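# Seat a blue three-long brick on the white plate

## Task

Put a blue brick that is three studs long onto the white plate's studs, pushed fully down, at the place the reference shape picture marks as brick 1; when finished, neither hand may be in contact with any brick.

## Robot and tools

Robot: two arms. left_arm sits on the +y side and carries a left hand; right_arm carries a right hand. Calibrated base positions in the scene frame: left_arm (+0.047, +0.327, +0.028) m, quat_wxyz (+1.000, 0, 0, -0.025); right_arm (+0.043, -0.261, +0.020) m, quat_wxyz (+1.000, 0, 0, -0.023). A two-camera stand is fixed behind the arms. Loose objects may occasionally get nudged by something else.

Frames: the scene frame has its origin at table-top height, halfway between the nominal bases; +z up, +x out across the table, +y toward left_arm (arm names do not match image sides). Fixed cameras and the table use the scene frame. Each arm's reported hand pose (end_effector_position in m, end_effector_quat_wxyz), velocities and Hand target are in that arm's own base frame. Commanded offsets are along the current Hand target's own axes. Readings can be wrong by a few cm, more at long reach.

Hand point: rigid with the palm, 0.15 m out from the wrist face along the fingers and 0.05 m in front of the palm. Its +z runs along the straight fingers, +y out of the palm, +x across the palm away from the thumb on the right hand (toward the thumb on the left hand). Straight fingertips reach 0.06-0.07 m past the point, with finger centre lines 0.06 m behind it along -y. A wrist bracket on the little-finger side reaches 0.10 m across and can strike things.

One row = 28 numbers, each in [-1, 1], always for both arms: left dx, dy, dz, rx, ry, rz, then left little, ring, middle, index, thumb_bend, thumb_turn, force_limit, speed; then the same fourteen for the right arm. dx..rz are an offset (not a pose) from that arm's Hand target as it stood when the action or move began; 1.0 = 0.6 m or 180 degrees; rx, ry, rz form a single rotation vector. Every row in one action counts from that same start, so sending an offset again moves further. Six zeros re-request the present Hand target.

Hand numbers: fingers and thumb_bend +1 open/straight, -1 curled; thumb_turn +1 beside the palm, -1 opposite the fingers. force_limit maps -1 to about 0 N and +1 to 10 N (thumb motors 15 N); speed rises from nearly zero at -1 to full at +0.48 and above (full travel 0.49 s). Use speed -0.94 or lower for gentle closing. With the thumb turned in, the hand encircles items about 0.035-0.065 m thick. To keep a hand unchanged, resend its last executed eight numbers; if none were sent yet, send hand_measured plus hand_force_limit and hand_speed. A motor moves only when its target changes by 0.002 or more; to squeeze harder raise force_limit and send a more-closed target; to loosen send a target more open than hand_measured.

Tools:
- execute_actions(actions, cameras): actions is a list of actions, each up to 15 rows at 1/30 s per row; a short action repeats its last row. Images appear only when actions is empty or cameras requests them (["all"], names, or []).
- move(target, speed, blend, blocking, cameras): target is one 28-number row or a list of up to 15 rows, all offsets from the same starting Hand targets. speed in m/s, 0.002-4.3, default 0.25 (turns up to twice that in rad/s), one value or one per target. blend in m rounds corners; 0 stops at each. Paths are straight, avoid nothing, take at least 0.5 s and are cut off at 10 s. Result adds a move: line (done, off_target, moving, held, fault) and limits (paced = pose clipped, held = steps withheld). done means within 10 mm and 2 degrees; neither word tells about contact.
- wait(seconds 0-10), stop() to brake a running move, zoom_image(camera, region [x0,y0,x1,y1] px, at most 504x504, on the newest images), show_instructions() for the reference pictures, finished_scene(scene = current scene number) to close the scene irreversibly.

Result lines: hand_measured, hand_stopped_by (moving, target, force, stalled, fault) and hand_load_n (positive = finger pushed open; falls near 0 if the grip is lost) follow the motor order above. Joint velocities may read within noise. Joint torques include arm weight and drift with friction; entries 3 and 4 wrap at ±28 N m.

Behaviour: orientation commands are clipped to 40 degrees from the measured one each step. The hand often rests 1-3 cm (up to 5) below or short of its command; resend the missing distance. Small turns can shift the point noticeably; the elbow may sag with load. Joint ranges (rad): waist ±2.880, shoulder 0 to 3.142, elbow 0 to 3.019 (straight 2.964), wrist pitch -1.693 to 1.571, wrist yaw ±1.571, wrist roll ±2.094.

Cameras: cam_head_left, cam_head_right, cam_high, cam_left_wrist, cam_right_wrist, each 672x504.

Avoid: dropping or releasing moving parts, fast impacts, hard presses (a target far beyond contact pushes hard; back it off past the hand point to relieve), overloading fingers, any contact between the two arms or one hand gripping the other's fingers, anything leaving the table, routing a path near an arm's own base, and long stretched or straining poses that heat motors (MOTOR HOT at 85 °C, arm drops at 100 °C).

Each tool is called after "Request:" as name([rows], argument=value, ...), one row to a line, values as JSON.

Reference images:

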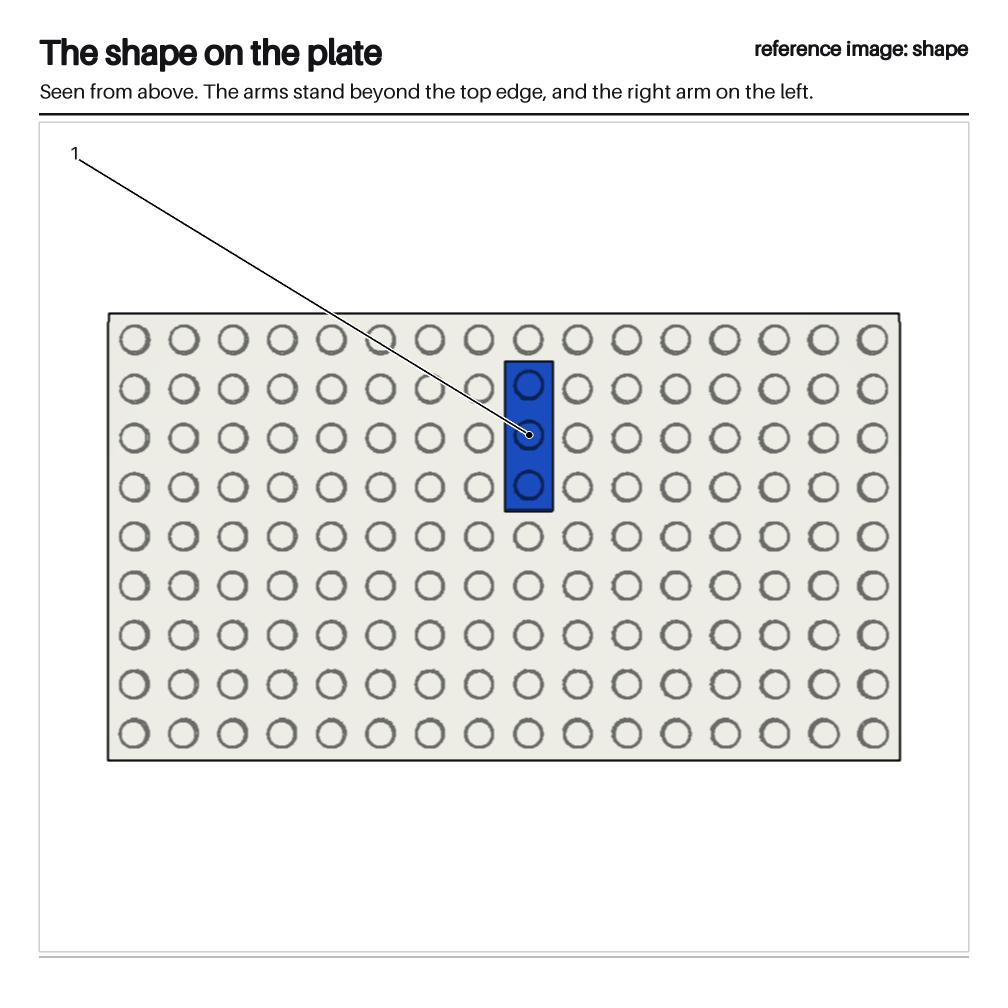

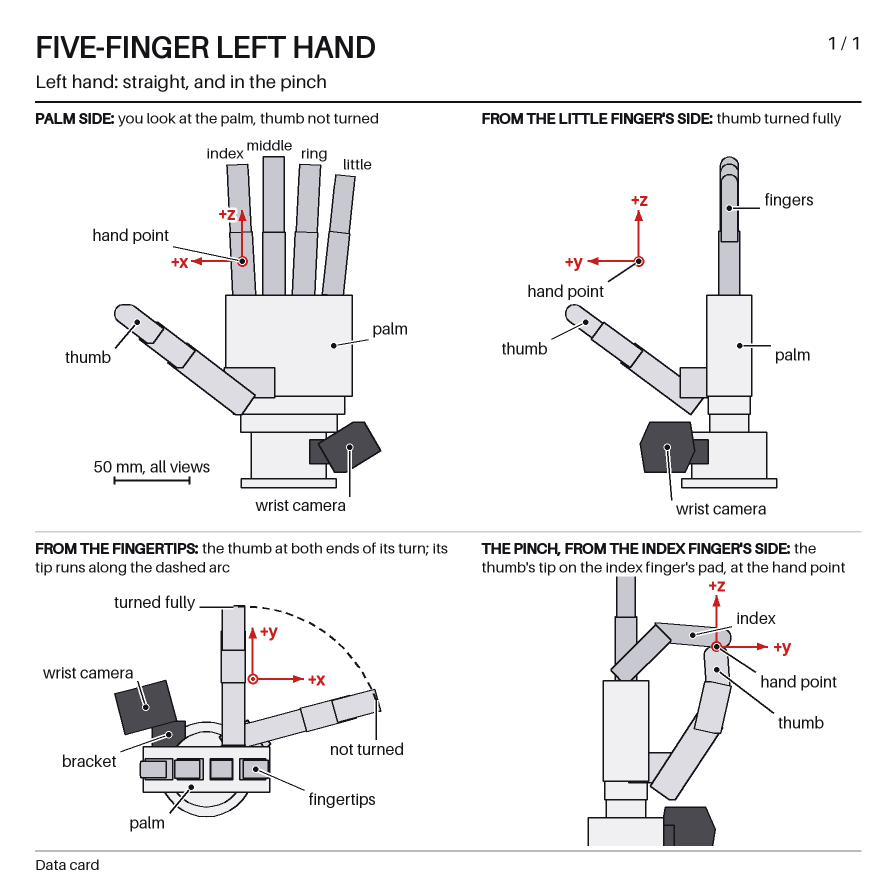

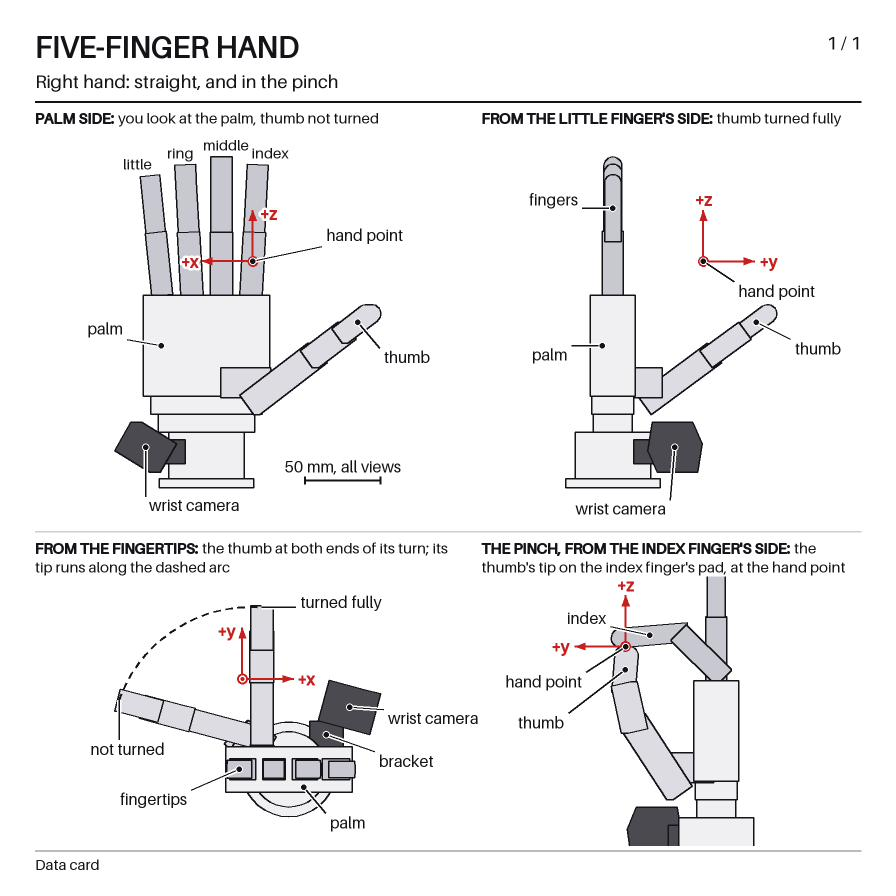

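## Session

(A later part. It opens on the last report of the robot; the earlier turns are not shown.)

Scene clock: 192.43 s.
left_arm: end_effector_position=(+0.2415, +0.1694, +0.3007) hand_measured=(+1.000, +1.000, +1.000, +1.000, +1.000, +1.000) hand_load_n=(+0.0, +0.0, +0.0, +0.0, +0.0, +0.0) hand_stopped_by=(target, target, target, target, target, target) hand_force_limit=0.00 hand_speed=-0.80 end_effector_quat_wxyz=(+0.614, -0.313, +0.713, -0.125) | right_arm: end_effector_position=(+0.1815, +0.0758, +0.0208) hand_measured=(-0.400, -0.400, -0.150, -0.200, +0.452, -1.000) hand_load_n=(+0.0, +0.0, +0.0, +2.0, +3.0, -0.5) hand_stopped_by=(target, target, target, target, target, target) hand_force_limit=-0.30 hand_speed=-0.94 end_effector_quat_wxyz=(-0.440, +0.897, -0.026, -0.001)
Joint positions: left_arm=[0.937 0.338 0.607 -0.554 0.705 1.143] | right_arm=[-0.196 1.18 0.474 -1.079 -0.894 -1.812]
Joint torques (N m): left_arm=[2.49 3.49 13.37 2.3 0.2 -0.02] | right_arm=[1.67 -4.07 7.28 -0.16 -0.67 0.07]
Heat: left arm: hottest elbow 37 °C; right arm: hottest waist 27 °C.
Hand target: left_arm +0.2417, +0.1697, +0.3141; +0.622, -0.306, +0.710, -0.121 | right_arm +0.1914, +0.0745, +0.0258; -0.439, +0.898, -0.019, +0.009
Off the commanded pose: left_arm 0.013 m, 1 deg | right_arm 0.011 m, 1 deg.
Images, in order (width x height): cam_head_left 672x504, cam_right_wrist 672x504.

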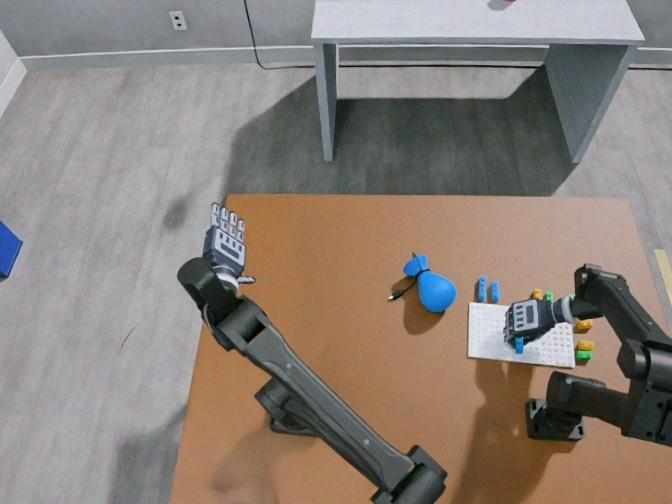

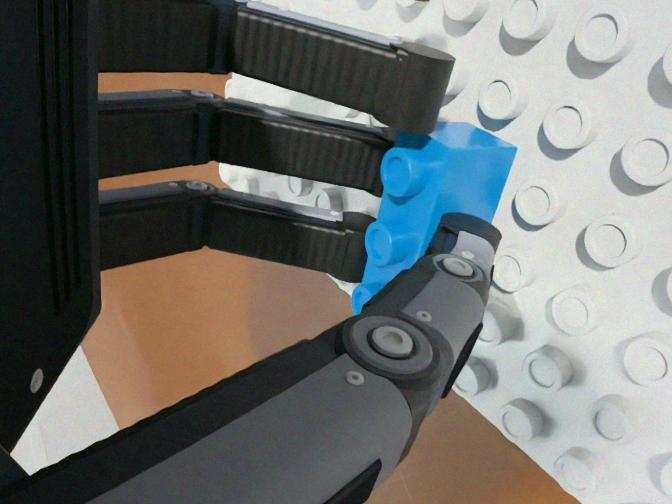

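Request:
execute_actions([
  [[0,0,0,0,0,0,1,1,1,1,1,1,0,-0.8,0,0,0,0,0,0,-0.4,-0.4,-0.15,-0.24,0.45,-1,-0.1,-0.94]],
  [[0,0,0,0,0,0,1,1,1,1,1,1,0,-0.8,0,0,0,0,0,0,-0.4,-0.4,-0.15,-0.24,0.45,-1,-0.1,-0.94]],
], cameras=["cam_head_left", "cam_right_wrist"])

Request:
zoom_image(camera="cam_head_left", region=[496, 322, 546, 372])

Request:
zoom_image(camera="cam_right_wrist", region=[340, 80, 592, 332])

Scene clock: 194.67 s.
left_arm: end_effector_position=(+0.2415, +0.1694, +0.3007) hand_measured=(+1.000, +1.000, +1.000, +1.000, +1.000, +1.000) hand_load_n=(+0.0, +0.0, +0.0, +0.0, +0.0, +0.0) hand_stopped_by=(target, target, target, target, target, target) hand_force_limit=0.00 hand_speed=-0.80 end_effector_quat_wxyz=(+0.614, -0.313, +0.713, -0.125) | right_arm: end_effector_position=(+0.1814, +0.0757, +0.0207) hand_measured=(-0.400, -0.400, -0.150, -0.216, +0.452, -1.000) hand_load_n=(+0.0, +0.0, +0.0, +5.0, +7.0, -1.5) hand_stopped_by=(target, target, target, force, target, target) hand_force_limit=-0.10 hand_speed=-0.94 end_effector_quat_wxyz=(-0.440, +0.898, -0.026, -0.001)
Joint positions: left_arm=[0.937 0.338 0.607 -0.554 0.705 1.143] | right_arm=[-0.196 1.18 0.474 -1.079 -0.893 -1.812]
Joint torques (N m): left_arm=[1.9 2.67 13.46 2.03 0.25 0.01] | right_arm=[1.73 -4.01 7.21 -0.16 -0.7 0.06]
Heat: left arm: hottest elbow 37 °C; right arm: hottest waist 27 °C.
Hand target: left_arm +0.2417, +0.1697, +0.3141; +0.622, -0.306, +0.710, -0.121 | right_arm +0.1914, +0.0745, +0.0257; -0.438, +0.899, -0.019, +0.009
Off the commanded pose: left_arm 0.013 m, 1 deg | right_arm 0.011 m, 1 deg.
Images, in order (width x height): cam_head_left 672x504, cam_right_wrist 672x504.

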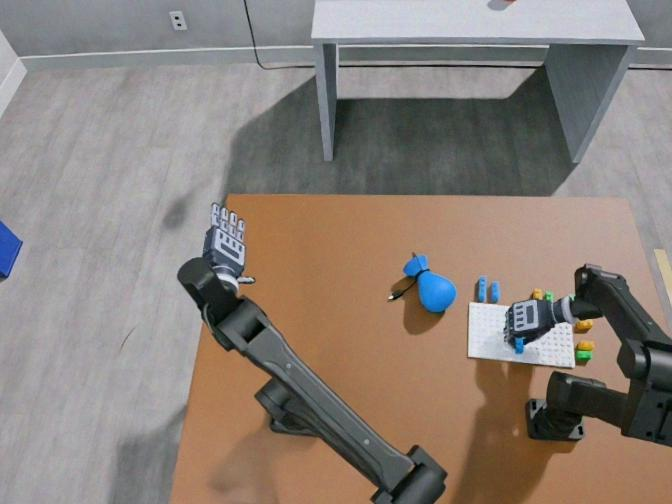

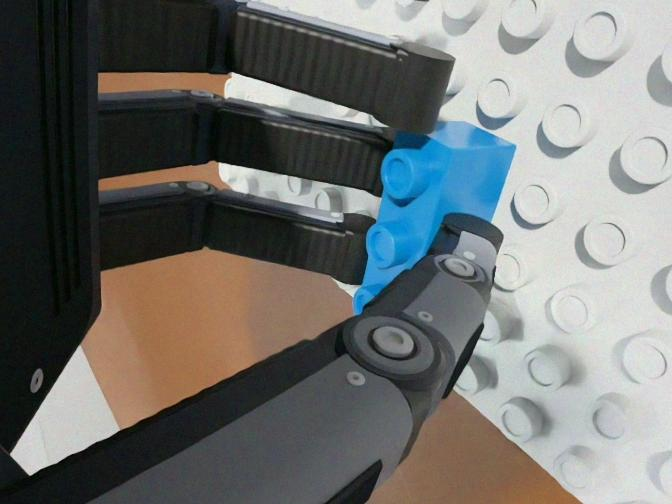

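Scaled by 10.080 from the camera's 672x504 image, which has a finer 960x720 frame.

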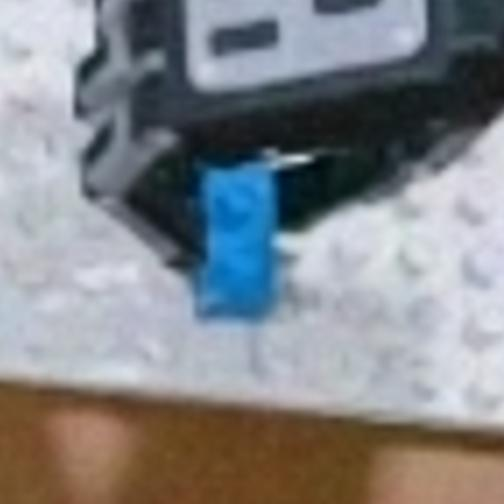

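Scaled by 2.000 from the camera's 672x504 image, which has a finer 960x720 frame.

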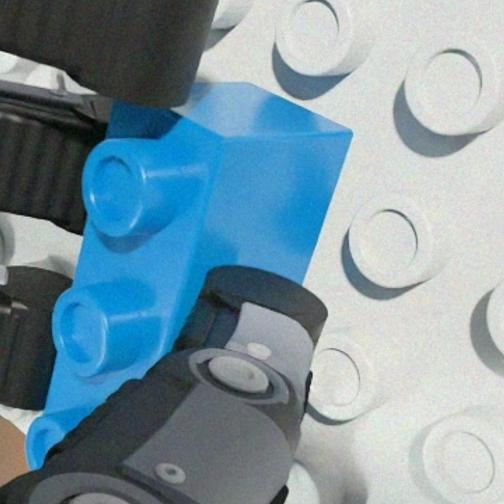

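Request:
execute_actions([
  [[0,0,0,0,0,0,1,1,1,1,1,1,0,-0.8,0,0,0,0,0,0,-0.4,-0.4,-0.3,-0.24,0.45,-1,-0.5,-0.94]],
  [[0,0,0,0,0,0,1,1,1,1,1,1,0,-0.8,0,0,0,0,0,0,-0.4,-0.4,-0.3,-0.24,0.45,-1,-0.5,-0.94]],
], cameras=["cam_head_left", "cam_right_wrist"])

Request:
zoom_image(camera="cam_head_left", region=[496, 322, 546, 372])

Request:
zoom_image(camera="cam_right_wrist", region=[340, 80, 592, 332])

Scene clock: 196.20 s.
left_arm: end_effector_position=(+0.2415, +0.1694, +0.3007) hand_measured=(+1.000, +1.000, +1.000, +1.000, +1.000, +1.000) hand_load_n=(+0.0, +0.0, +0.0, +0.0, +0.0, +0.0) hand_stopped_by=(target, target, target, target, target, target) hand_force_limit=0.00 hand_speed=-0.80 end_effector_quat_wxyz=(+0.614, -0.313, +0.713, -0.125) | right_arm: end_effector_position=(+0.1814, +0.0757, +0.0207) hand_measured=(-0.400, -0.400, -0.166, -0.216, +0.452, -1.000) hand_load_n=(+0.0, +0.0, +2.5, +4.0, +7.5, -1.0) hand_stopped_by=(target, target, force, force, target, target) hand_force_limit=-0.50 hand_speed=-0.94 end_effector_quat_wxyz=(-0.440, +0.898, -0.026, -0.001)
Joint positions: left_arm=[0.937 0.338 0.607 -0.554 0.705 1.143] | right_arm=[-0.196 1.18 0.474 -1.079 -0.893 -1.812]
Joint torques (N m): left_arm=[2.26 2.43 13.37 1.85 0.23 -0.02] | right_arm=[1.73 -4.13 7.24 -0.13 -0.69 0.06]
Heat: left arm: hottest elbow 37 °C; right arm: hottest waist 27 °C.
Hand target: left_arm +0.2417, +0.1697, +0.3141; +0.622, -0.306, +0.710, -0.121 | right_arm +0.1914, +0.0745, +0.0257; -0.438, +0.899, -0.019, +0.009
Off the commanded pose: left_arm 0.013 m, 1 deg | right_arm 0.011 m, 1 deg.
Images, in order (width x height): cam_head_left 672x504, cam_right_wrist 672x504.

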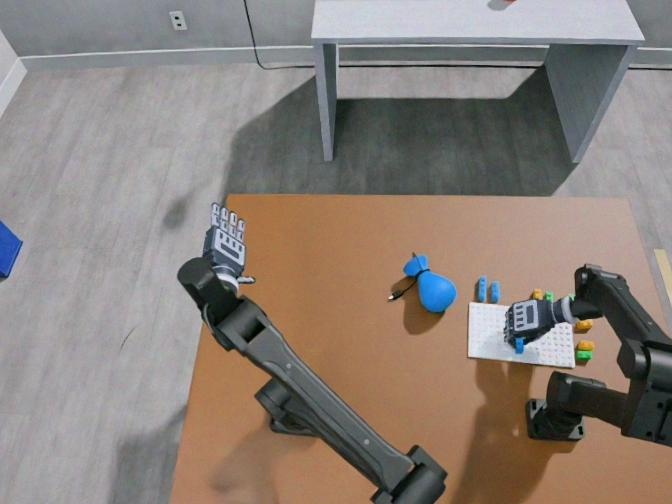

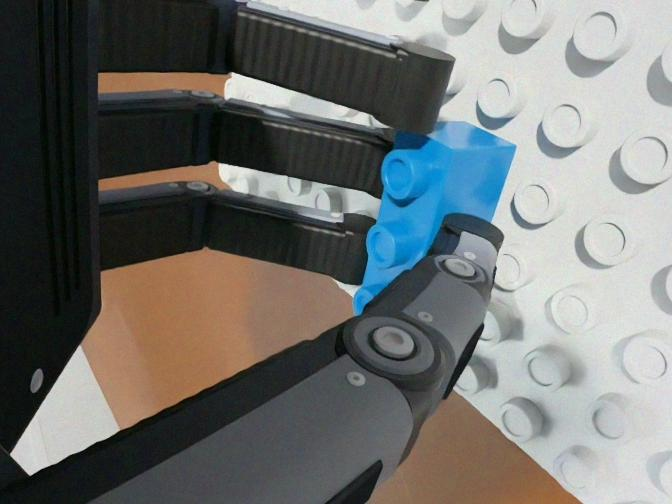

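Scaled by 10.080 from the camera's 672x504 image, which has a finer 960x720 frame.

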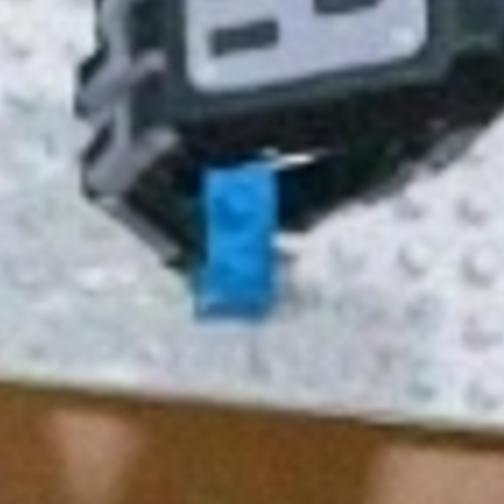

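Scaled by 2.000 from the camera's 672x504 image, which has a finer 960x720 frame.

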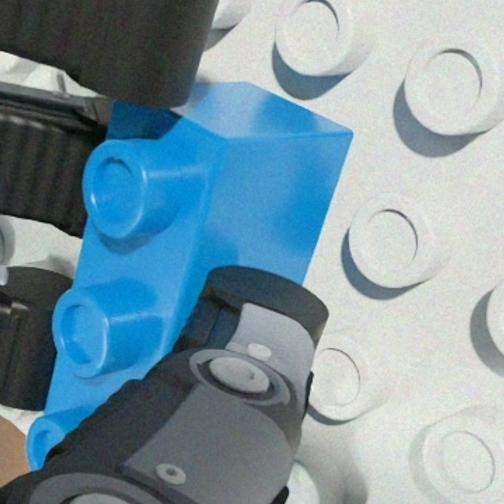

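Request:
move(target=[0,0,0,0,0,0,1,1,1,1,1,1,0,-0.8,-0.01332,0.00165,0.00059,0,0,0,-0.4,-0.4,-0.3,-0.24,0.45,-1,-0.5,-0.94], speed=0.03)

Scene clock: 197.60 s.
left_arm: end_effector_position=(+0.2415, +0.1694, +0.3007) hand_measured=(+1.000, +1.000, +1.000, +1.000, +1.000, +1.000) hand_load_n=(+0.0, -0.5, +0.0, +0.0, +0.0, +0.0) hand_stopped_by=(target, target, target, target, target, target) hand_force_limit=0.00 hand_speed=-0.80 end_effector_quat_wxyz=(+0.614, -0.313, +0.713, -0.125) | right_arm: end_effector_position=(+0.1826, +0.0755, +0.0229) hand_measured=(-0.400, -0.400, -0.166, -0.216, +0.452, -1.000) hand_load_n=(+0.0, +0.0, +3.0, +3.5, +7.5, -1.5) hand_stopped_by=(target, target, force, force, target, target) hand_force_limit=-0.50 hand_speed=-0.94 end_effector_quat_wxyz=(-0.439, +0.898, -0.023, +0.005)
Joint positions: left_arm=[0.937 0.338 0.607 -0.554 0.705 1.143] | right_arm=[-0.196 1.165 0.474 -1.081 -0.893 -1.812]
Joint torques (N m): left_arm=[2.96 2.84 13.37 2.09 0.26 0] | right_arm=[1.14 -4.42 5.97 -0.47 -0.65 -0.05]
Heat: left arm: hottest elbow 37 °C; right arm: hottest waist 27 °C.
Hand target: left_arm +0.2417, +0.1697, +0.3141; +0.622, -0.306, +0.710, -0.121 | right_arm +0.1834, +0.0745, +0.0247; -0.438, +0.899, -0.019, +0.009
Off the commanded pose: left_arm 0.013 m, 1 deg | right_arm 0.002 m, 1 deg.
move: off_target (left_arm)

Request:
move(target=[0,0,0,0,0,0,1,1,1,1,1,1,0,-0.8,-0.00833,0.00547,0.00383,0,0,0,-0.4,-0.4,-0.3,-0.24,0.45,-1,-0.5,-0.94], speed=0.03)

Scene clock: 198.80 s.
left_arm: end_effector_position=(+0.2415, +0.1694, +0.3007) hand_measured=(+1.000, +1.000, +1.000, +1.000, +1.000, +1.000) hand_load_n=(+0.0, +0.0, +0.0, +0.0, +0.0, +0.0) hand_stopped_by=(target, target, target, target, target, target) hand_force_limit=0.00 hand_speed=-0.80 end_effector_quat_wxyz=(+0.614, -0.313, +0.713, -0.125) | right_arm: end_effector_position=(+0.1798, +0.0759, +0.0215) hand_measured=(-0.400, -0.400, -0.166, -0.216, +0.452, -1.000) hand_load_n=(+0.0, +0.0, +3.0, +4.0, +7.5, -1.5) hand_stopped_by=(target, target, force, force, target, target) hand_force_limit=-0.50 hand_speed=-0.94 end_effector_quat_wxyz=(-0.439, +0.898, -0.018, +0.006)
Joint positions: left_arm=[0.937 0.338 0.607 -0.554 0.705 1.143] | right_arm=[-0.196 1.159 0.465 -1.081 -0.893 -1.824]
Joint torques (N m): left_arm=[2.2 2.2 13.3 1.8 0.24 -0.01] | right_arm=[0.79 -4.19 5.39 -0.17 -0.59 0]
Heat: left arm: hottest elbow 37 °C; right arm: hottest waist 27 °C.
Hand target: left_arm +0.2417, +0.1697, +0.3141; +0.622, -0.306, +0.710, -0.121 | right_arm +0.1786, +0.0745, +0.0208; -0.438, +0.899, -0.019, +0.009
Off the commanded pose: left_arm 0.013 m, 1 deg | right_arm 0.002 m, 0 deg.
move: off_target (left_arm)

Request:
execute_actions(actions=[], cameras=["cam_head_left", "cam_right_wrist"])

Request:
zoom_image(camera="cam_head_left", region=[496, 322, 546, 372])

Request:
zoom_image(camera="cam_right_wrist", region=[340, 80, 592, 332])

Scene clock: 199.13 s.
left_arm: end_effector_position=(+0.2415, +0.1694, +0.3007) hand_measured=(+1.000, +1.000, +1.000, +1.000, +1.000, +1.000) hand_load_n=(+0.0, +0.0, +0.0, +0.0, +0.0, +0.0) hand_stopped_by=(target, target, target, target, target, target) hand_force_limit=0.00 hand_speed=-0.80 end_effector_quat_wxyz=(+0.614, -0.313, +0.713, -0.125) | right_arm: end_effector_position=(+0.1798, +0.0759, +0.0214) hand_measured=(-0.400, -0.400, -0.166, -0.216, +0.452, -1.000) hand_load_n=(+0.0, +0.0, +3.0, +4.0, +7.5, -2.0) hand_stopped_by=(target, target, force, force, target, target) hand_force_limit=-0.50 hand_speed=-0.94 end_effector_quat_wxyz=(-0.439, +0.898, -0.018, +0.006)
Joint positions: left_arm=[0.937 0.338 0.607 -0.554 0.705 1.143] | right_arm=[-0.196 1.159 0.465 -1.081 -0.893 -1.825]
Joint velocities: within noise
Joint torques (N m): left_arm=[2.26 1.55 13.14 2.15 0.24 0.02] | right_arm=[0.79 -4.19 5.41 -0.17 -0.59 0.01]
Motor temperatures (°C): left_arm=[19 17 37 20 17 19] | right_arm=[27 22 27 19 21 18]
Heat: left arm: hottest elbow 37 °C; right arm: hottest waist 27 °C.
Hand target: left_arm +0.2417, +0.1697, +0.3141; +0.622, -0.306, +0.710, -0.121 | right_arm +0.1786, +0.0744, +0.0208; -0.438, +0.899, -0.019, +0.009
Off the commanded pose: left_arm 0.013 m, 1 deg | right_arm 0.002 m, 0 deg.
Images, in order (width x height): cam_head_left 672x504, cam_right_wrist 672x504.

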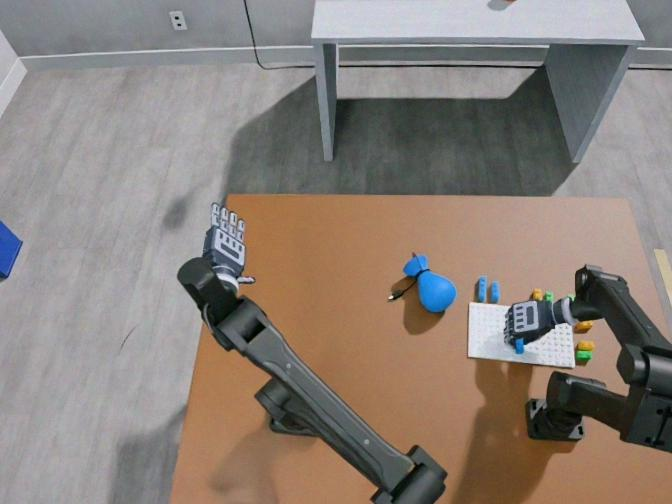

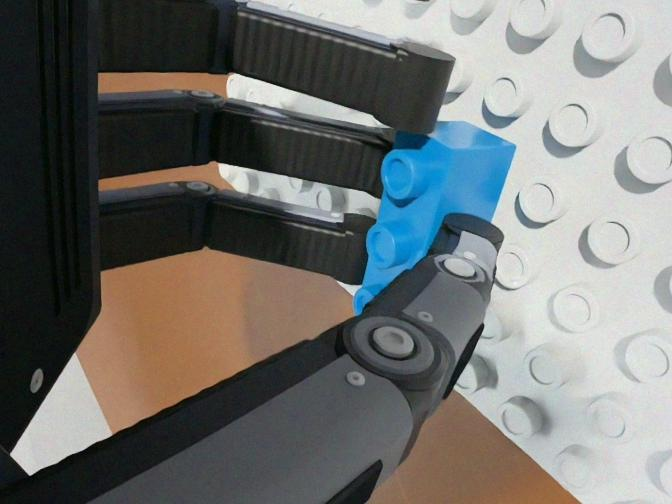

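Scaled by 10.080 from the camera's 672x504 image, which has a finer 960x720 frame.

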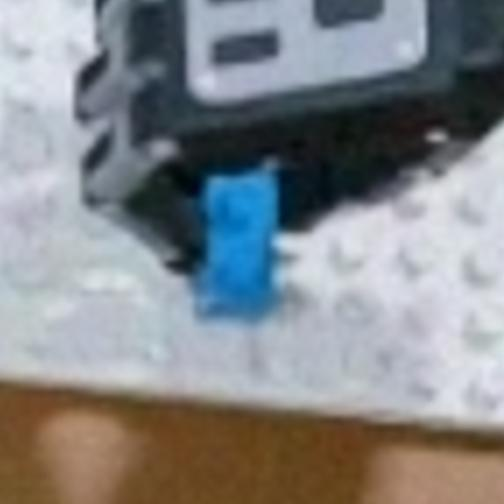

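Scaled by 2.000 from the camera's 672x504 image, which has a finer 960x720 frame.

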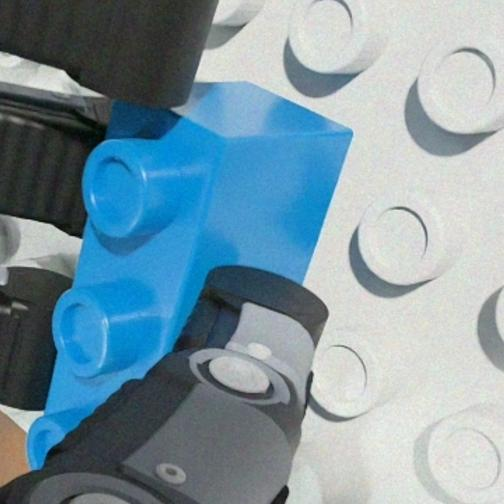

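Request:
move(target=[0,0,0,0,0,0,1,1,1,1,1,1,0,-0.8,-0.00423,0.00433,0.00528,0,0,0,-0.4,-0.4,-0.3,-0.24,0.45,-1,-0.5,-0.94], speed=0.03)

Scene clock: 201.73 s.
left_arm: end_effector_position=(+0.2415, +0.1694, +0.3007) hand_measured=(+1.000, +1.000, +1.000, +1.000, +1.000, +1.000) hand_load_n=(+0.0, +0.0, +0.0, +0.0, +0.0, +0.0) hand_stopped_by=(target, target, target, target, target, target) hand_force_limit=0.00 hand_speed=-0.80 end_effector_quat_wxyz=(+0.614, -0.313, +0.713, -0.125) | right_arm: end_effector_position=(+0.1796, +0.0760, +0.0198) hand_measured=(-0.400, -0.400, -0.166, -0.216, +0.452, -1.000) hand_load_n=(+0.0, +0.5, +2.0, +4.5, +7.5, -1.0) hand_stopped_by=(target, target, force, force, target, target) hand_force_limit=-0.50 hand_speed=-0.94 end_effector_quat_wxyz=(-0.439, +0.898, -0.017, +0.009)
Joint positions: left_arm=[0.937 0.338 0.607 -0.554 0.705 1.143] | right_arm=[-0.196 1.156 0.459 -1.071 -0.893 -1.825]
Joint torques (N m): left_arm=[1.79 1.26 13.46 1.95 0.19 -0.02] | right_arm=[1.03 -3.66 4.98 0.14 -0.6 0.08]
Heat: left arm: hottest elbow 37 °C; right arm: hottest waist 27 °C.
Hand target: left_arm +0.2417, +0.1697, +0.3141; +0.622, -0.306, +0.710, -0.121 | right_arm +0.1760, +0.0755, +0.0168; -0.438, +0.899, -0.019, +0.009
Off the commanded pose: left_arm 0.013 m, 1 deg | right_arm 0.005 m, 0 deg.
move: off_target (left_arm)

Request:
execute_actions(actions=[], cameras=["cam_head_left", "cam_right_wrist"])

Request:
zoom_image(camera="cam_right_wrist", region=[340, 80, 592, 332])

Request:
zoom_image(camera="cam_head_left", region=[496, 322, 546, 372])

Scene clock: 201.97 s.
left_arm: end_effector_position=(+0.2415, +0.1694, +0.3007) hand_measured=(+1.000, +1.000, +1.000, +1.000, +1.000, +1.000) hand_load_n=(+0.0, +0.0, +0.0, +0.0, +0.0, +0.0) hand_stopped_by=(target, target, target, target, target, target) hand_force_limit=0.00 hand_speed=-0.80 end_effector_quat_wxyz=(+0.614, -0.313, +0.713, -0.125) | right_arm: end_effector_position=(+0.1797, +0.0760, +0.0198) hand_measured=(-0.400, -0.400, -0.166, -0.216, +0.452, -1.000) hand_load_n=(+0.0, +0.0, +2.0, +4.5, +7.5, -1.0) hand_stopped_by=(target, target, force, force, target, target) hand_force_limit=-0.50 hand_speed=-0.94 end_effector_quat_wxyz=(-0.439, +0.898, -0.017, +0.009)
Joint positions: left_arm=[0.937 0.338 0.607 -0.554 0.705 1.143] | right_arm=[-0.196 1.156 0.459 -1.07 -0.893 -1.825]
Joint velocities: within noise
Joint torques (N m): left_arm=[2.08 2.2 13.53 2.43 0.19 -0.03] | right_arm=[1.03 -3.78 4.97 0.03 -0.6 0.05]
Motor temperatures (°C): left_arm=[19 17 37 20 17 19] | right_arm=[27 22 27 19 21 18]
Heat: left arm: hottest elbow 37 °C; right arm: hottest waist 27 °C.
Hand target: left_arm +0.2417, +0.1697, +0.3141; +0.622, -0.306, +0.710, -0.121 | right_arm +0.1760, +0.0754, +0.0168; -0.438, +0.899, -0.019, +0.009
Off the commanded pose: left_arm 0.013 m, 1 deg | right_arm 0.005 m, 0 deg.
Images, in order (width x height): cam_head_left 672x504, cam_right_wrist 672x504.

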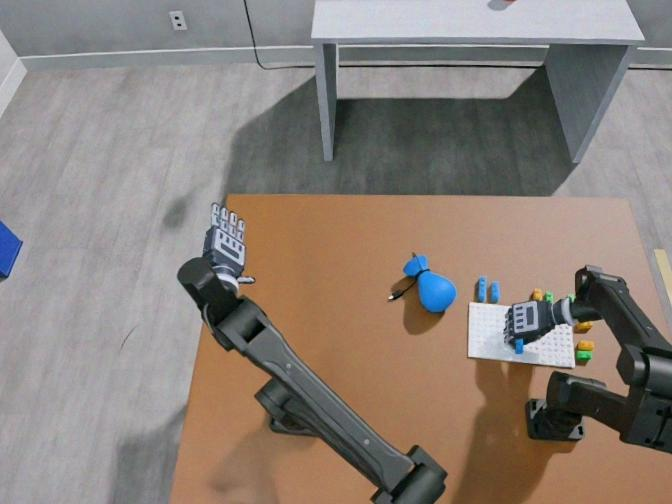

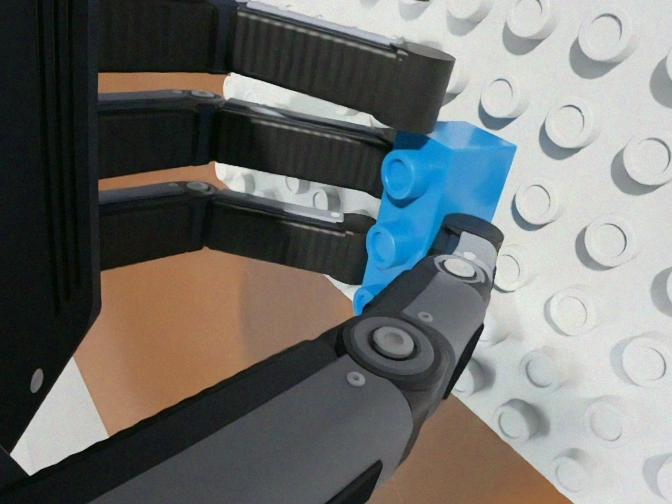

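Scaled by 2.000 from the camera's 672x504 image, which has a finer 960x720 frame.

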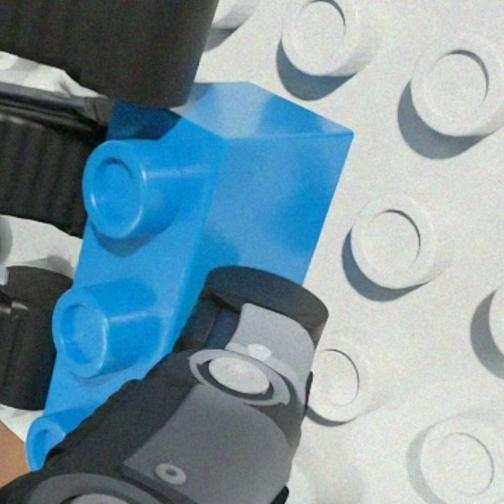

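Scaled by 10.080 from the camera's 672x504 image, which has a finer 960x720 frame.

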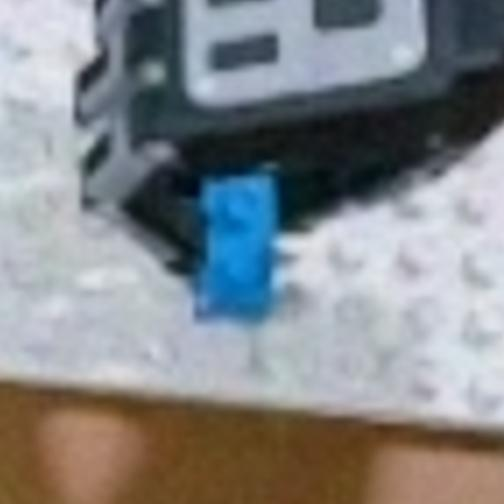

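Request:
move(target=[0,0,0,0,0,0,1,1,1,1,1,1,0,-0.8,-0.00254,0.0048,0.00469,0,0,0,-0.4,-0.4,-0.3,-0.24,0.45,-1,-0.5,-0.94], speed=0.03, cameras=["cam_right_wrist"])

Request:
zoom_image(camera="cam_right_wrist", region=[340, 80, 592, 332])

Scene clock: 203.13 s.
left_arm: end_effector_position=(+0.2415, +0.1694, +0.3007) hand_measured=(+1.000, +1.000, +1.000, +1.000, +1.000, +1.000) hand_load_n=(+0.0, +0.0, +0.0, +0.0, +0.0, +0.0) hand_stopped_by=(target, target, target, target, target, target) hand_force_limit=0.00 hand_speed=-0.80 end_effector_quat_wxyz=(+0.614, -0.313, +0.713, -0.125) | right_arm: end_effector_position=(+0.1809, +0.0759, +0.0186) hand_measured=(-0.400, -0.400, -0.166, -0.216, +0.452, -1.000) hand_load_n=(+0.0, +0.0, +1.0, +4.0, +7.5, -1.0) hand_stopped_by=(target, target, force, force, target, target) hand_force_limit=-0.50 hand_speed=-0.94 end_effector_quat_wxyz=(-0.439, +0.898, -0.016, +0.013)
Joint positions: left_arm=[0.937 0.338 0.607 -0.554 0.705 1.143] | right_arm=[-0.197 1.156 0.456 -1.06 -0.895 -1.824]
Joint torques (N m): left_arm=[2.96 1.67 13.45 1.84 0.17 -0.01] | right_arm=[1.2 -3.19 4.45 0.32 -0.53 0.05]
Heat: left arm: hottest elbow 37 °C; right arm: hottest waist 27 °C.
Hand target: left_arm +0.2417, +0.1697, +0.3141; +0.622, -0.306, +0.710, -0.121 | right_arm +0.1745, +0.0759, +0.0128; -0.438, +0.899, -0.020, +0.009
Off the commanded pose: left_arm 0.013 m, 1 deg | right_arm 0.009 m, 1 deg.
move: off_target (left_arm)
Images, in order (width x height): cam_right_wrist 672x504.

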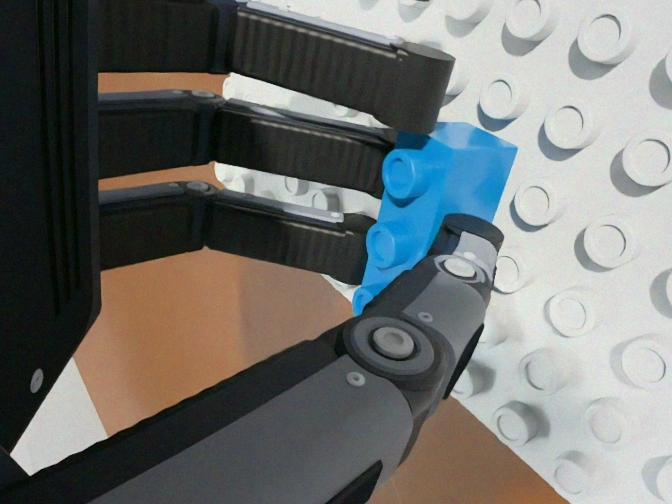

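Scaled by 2.000 from the camera's 672x504 image, which has a finer 960x720 frame.

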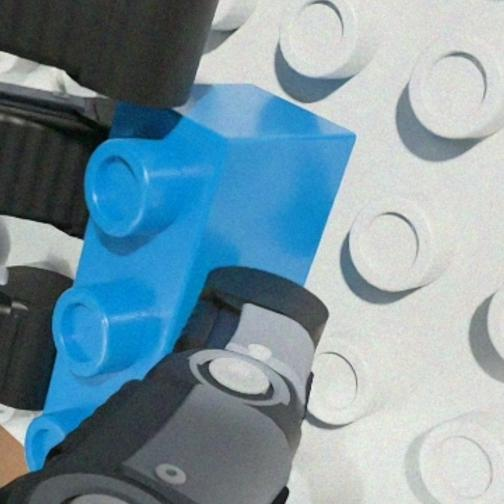

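Request:
move(target=[0,0,0,0,0,0,1,1,1,1,1,1,0,-0.8,-0.0067,0.00542,0.00409,0,0,0,-0.4,-0.4,-0.3,-0.24,0.45,-1,-0.5,-0.94], speed=0.03, cameras=["cam_right_wrist", "cam_head_left"])

Request:
zoom_image(camera="cam_right_wrist", region=[340, 80, 592, 332])

Request:
zoom_image(camera="cam_head_left", region=[496, 322, 546, 372])

Scene clock: 204.47 s.
left_arm: end_effector_position=(+0.2415, +0.1694, +0.3007) hand_measured=(+1.000, +1.000, +1.000, +1.000, +1.000, +1.000) hand_load_n=(+0.0, +0.0, +0.0, +0.0, +0.0, +0.0) hand_stopped_by=(target, target, target, target, target, target) hand_force_limit=0.00 hand_speed=-0.80 end_effector_quat_wxyz=(+0.614, -0.313, +0.713, -0.125) | right_arm: end_effector_position=(+0.1807, +0.0758, +0.0178) hand_measured=(-0.400, -0.400, -0.166, -0.216, +0.452, -1.000) hand_load_n=(+0.0, +0.0, +1.0, +3.5, +7.5, -1.5) hand_stopped_by=(target, target, force, force, target, target) hand_force_limit=-0.50 hand_speed=-0.94 end_effector_quat_wxyz=(-0.440, +0.898, -0.017, +0.017)
Joint positions: left_arm=[0.937 0.338 0.607 -0.554 0.705 1.143] | right_arm=[-0.202 1.151 0.449 -1.052 -0.899 -1.823]
Joint torques (N m): left_arm=[2.37 1.73 13.35 2.21 0.19 0.03] | right_arm=[1.26 -2.9 3.9 0.31 -0.35 -0.01]
Heat: left arm: hottest elbow 37 °C; right arm: hottest waist 27 °C.
Hand target: left_arm +0.2417, +0.1697, +0.3141; +0.622, -0.306, +0.710, -0.121 | right_arm +0.1705, +0.0761, +0.0088; -0.438, +0.899, -0.020, +0.009
Off the commanded pose: left_arm 0.013 m, 1 deg | right_arm 0.014 m, 1 deg.
move: off_target (left_arm, right_arm)
Images, in order (width x height): cam_head_left 672x504, cam_right_wrist 672x504.

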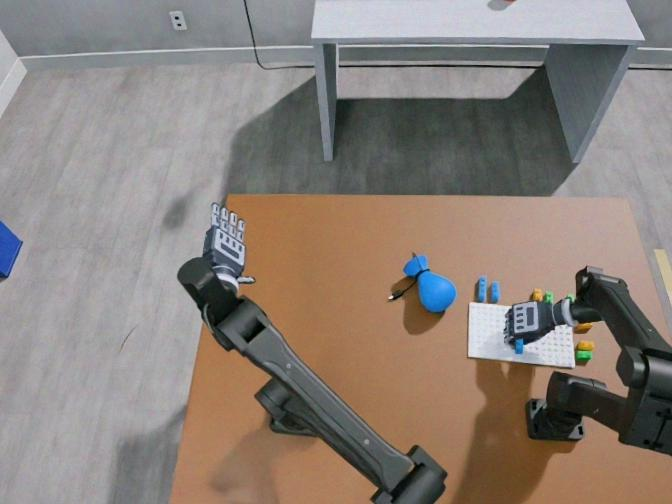

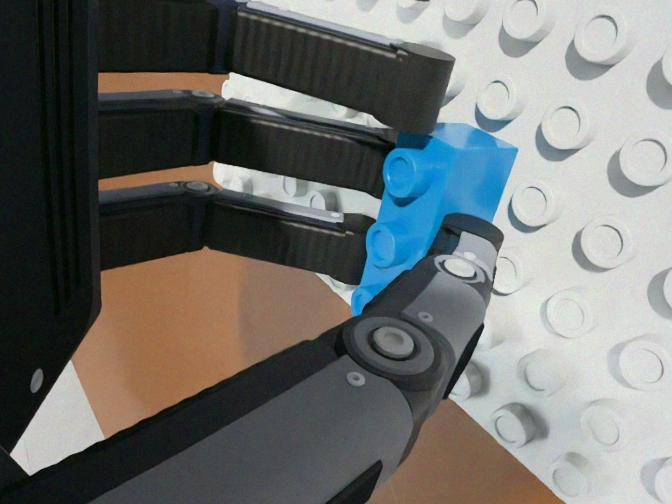

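Scaled by 2.000 from the camera's 672x504 image, which has a finer 960x720 frame.

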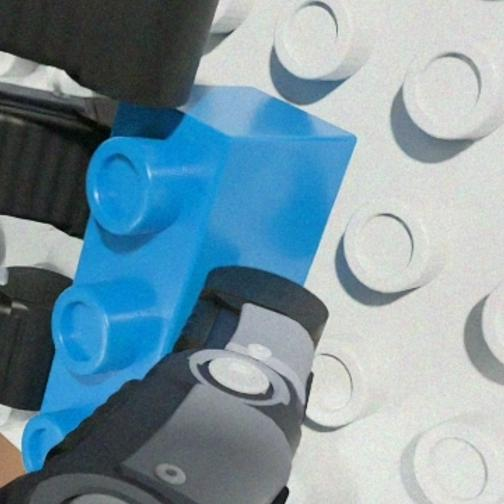

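Scaled by 10.080 from the camera's 672x504 image, which has a finer 960x720 frame.

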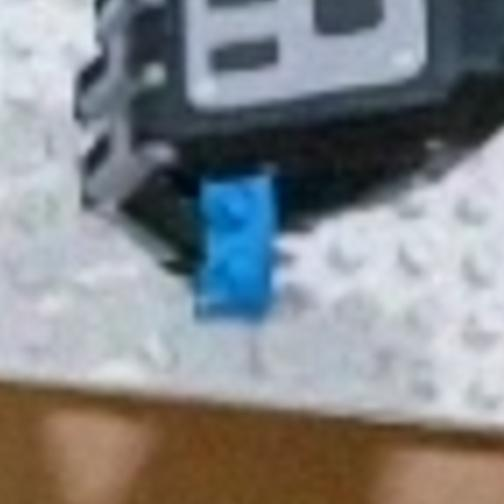

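Request:
move(target=[0,0,0,0,0,0,1,1,1,1,1,1,0,-0.8,0.01658,0.00248,0.00494,0,0,0,-0.4,-0.4,-0.3,-0.24,0.45,-1,-0.5,-0.94], speed=0.03, cameras=["cam_right_wrist", "cam_head_left"])

Request:
zoom_image(camera="cam_right_wrist", region=[340, 80, 592, 332])

Scene clock: 207.33 s.
left_arm: end_effector_position=(+0.2415, +0.1694, +0.3007) hand_measured=(+1.000, +1.000, +1.000, +1.000, +1.000, +1.000) hand_load_n=(+0.0, +0.0, +0.0, +0.0, +0.0, +0.0) hand_stopped_by=(target, target, target, target, target, target) hand_force_limit=0.00 hand_speed=-0.80 end_effector_quat_wxyz=(+0.614, -0.313, +0.713, -0.125) | right_arm: end_effector_position=(+0.1816, +0.0760, +0.0158) hand_measured=(-0.400, -0.400, -0.166, -0.216, +0.454, -1.000) hand_load_n=(+0.0, +0.0, -1.0, +0.5, +9.5, +0.0) hand_stopped_by=(target, target, force, force, target, target) hand_force_limit=-0.50 hand_speed=-0.94 end_effector_quat_wxyz=(-0.440, +0.897, -0.026, +0.014)
Joint positions: left_arm=[0.937 0.338 0.607 -0.554 0.705 1.143] | right_arm=[-0.202 1.164 0.449 -1.037 -0.9 -1.801]
Joint torques (N m): left_arm=[1.73 1.55 13.19 2.07 0.19 0.02] | right_arm=[2.49 -1.08 5 1.18 -0.42 -0.03]
Heat: left arm: hottest elbow 37 °C; right arm: hottest elbow 27 °C.
Hand target: left_arm +0.2417, +0.1697, +0.3141; +0.622, -0.306, +0.710, -0.121 | right_arm +0.1805, +0.0771, +0.0057; -0.438, +0.899, -0.020, +0.009
Off the commanded pose: left_arm 0.013 m, 1 deg | right_arm 0.010 m, 1 deg.
move: off_target (left_arm)
Images, in order (width x height): cam_head_left 672x504, cam_right_wrist 672x504.

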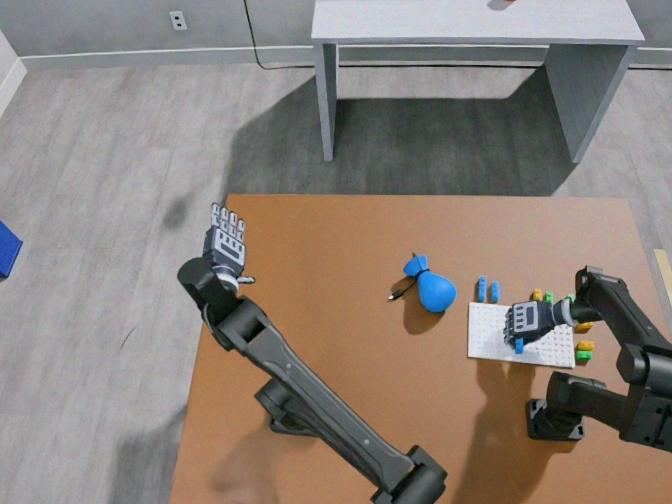

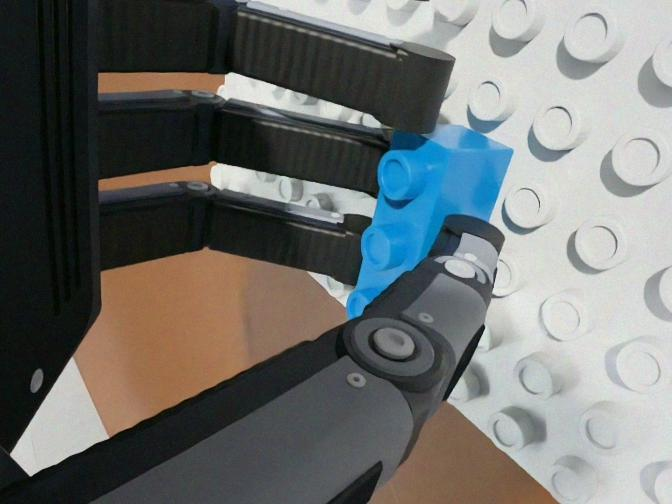

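Scaled by 2.000 from the camera's 672x504 image, which has a finer 960x720 frame.

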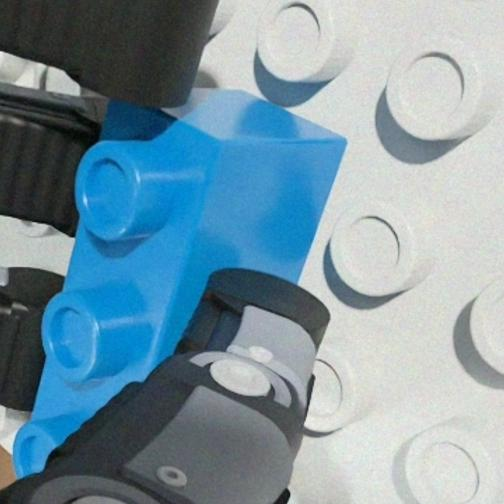

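Request:
zoom_image(camera="cam_head_left", region=[506, 332, 536, 362])

Request:
zoom_image(camera="cam_right_wrist", region=[300, 80, 552, 332])

Scaled by 16.800 from the camera's 672x504 image, which has a finer 960x720 frame.

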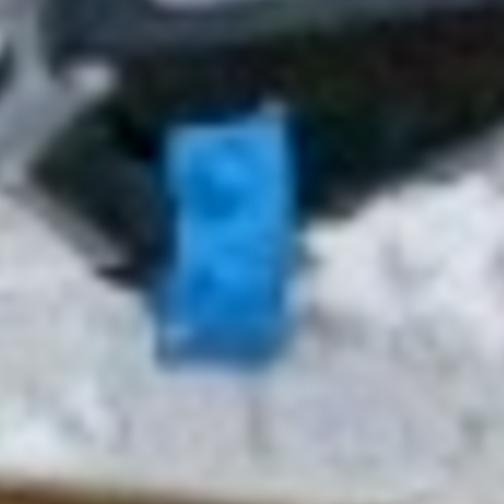

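Scaled by 2.000 from the camera's 672x504 image, which has a finer 960x720 frame.

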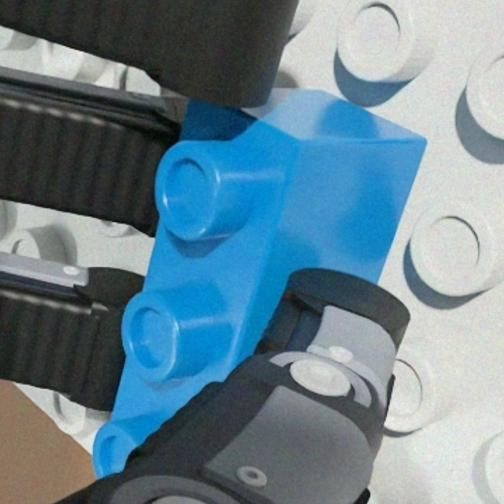

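Request:
execute_actions(actions=[], cameras=["cam_high", "cam_head_right"])

Scene clock: 212.47 s.
left_arm: end_effector_position=(+0.2415, +0.1694, +0.3007) hand_measured=(+1.000, +1.000, +1.000, +1.000, +1.000, +1.000) hand_load_n=(+0.0, +0.0, +0.0, +0.0, +0.0, +0.0) hand_stopped_by=(target, target, target, target, target, target) hand_force_limit=0.00 hand_speed=-0.80 end_effector_quat_wxyz=(+0.614, -0.313, +0.713, -0.125) | right_arm: end_effector_position=(+0.1815, +0.0761, +0.0158) hand_measured=(-0.400, -0.400, -0.166, -0.216, +0.454, -1.000) hand_load_n=(+0.0, +0.0, -1.0, +0.5, +9.5, +0.0) hand_stopped_by=(target, target, force, force, target, target) hand_force_limit=-0.50 hand_speed=-0.94 end_effector_quat_wxyz=(-0.440, +0.897, -0.027, +0.014)
Joint positions: left_arm=[0.937 0.338 0.607 -0.554 0.705 1.143] | right_arm=[-0.202 1.164 0.449 -1.037 -0.9 -1.8]
Joint velocities: within noise
Joint torques (N m): left_arm=[1.49 2.37 13.44 1.91 0.23 -0.01] | right_arm=[2.37 -0.97 5.01 1.14 -0.42 -0.04]
Motor temperatures (°C): left_arm=[19 17 37 20 17 19] | right_arm=[26 22 26 19 21 18]
Heat: left arm: hottest elbow 37 °C; right arm: hottest waist 26 °C.
Hand target: left_arm +0.2417, +0.1697, +0.3141; +0.622, -0.306, +0.710, -0.121 | right_arm +0.1805, +0.0771, +0.0057; -0.438, +0.899, -0.020, +0.009
Off the commanded pose: left_arm 0.013 m, 1 deg | right_arm 0.010 m, 1 deg.
Images, in order (width x height): cam_head_right 672x504, cam_high 672x504.

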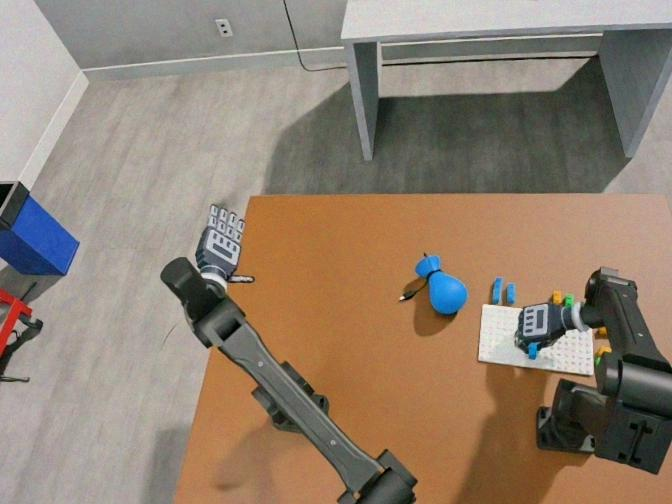

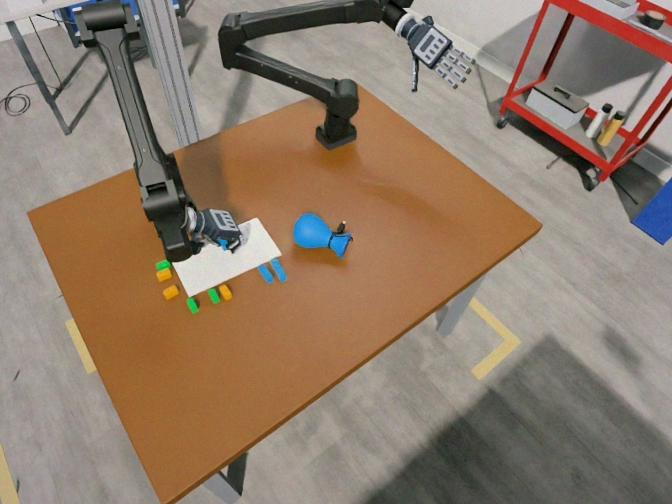

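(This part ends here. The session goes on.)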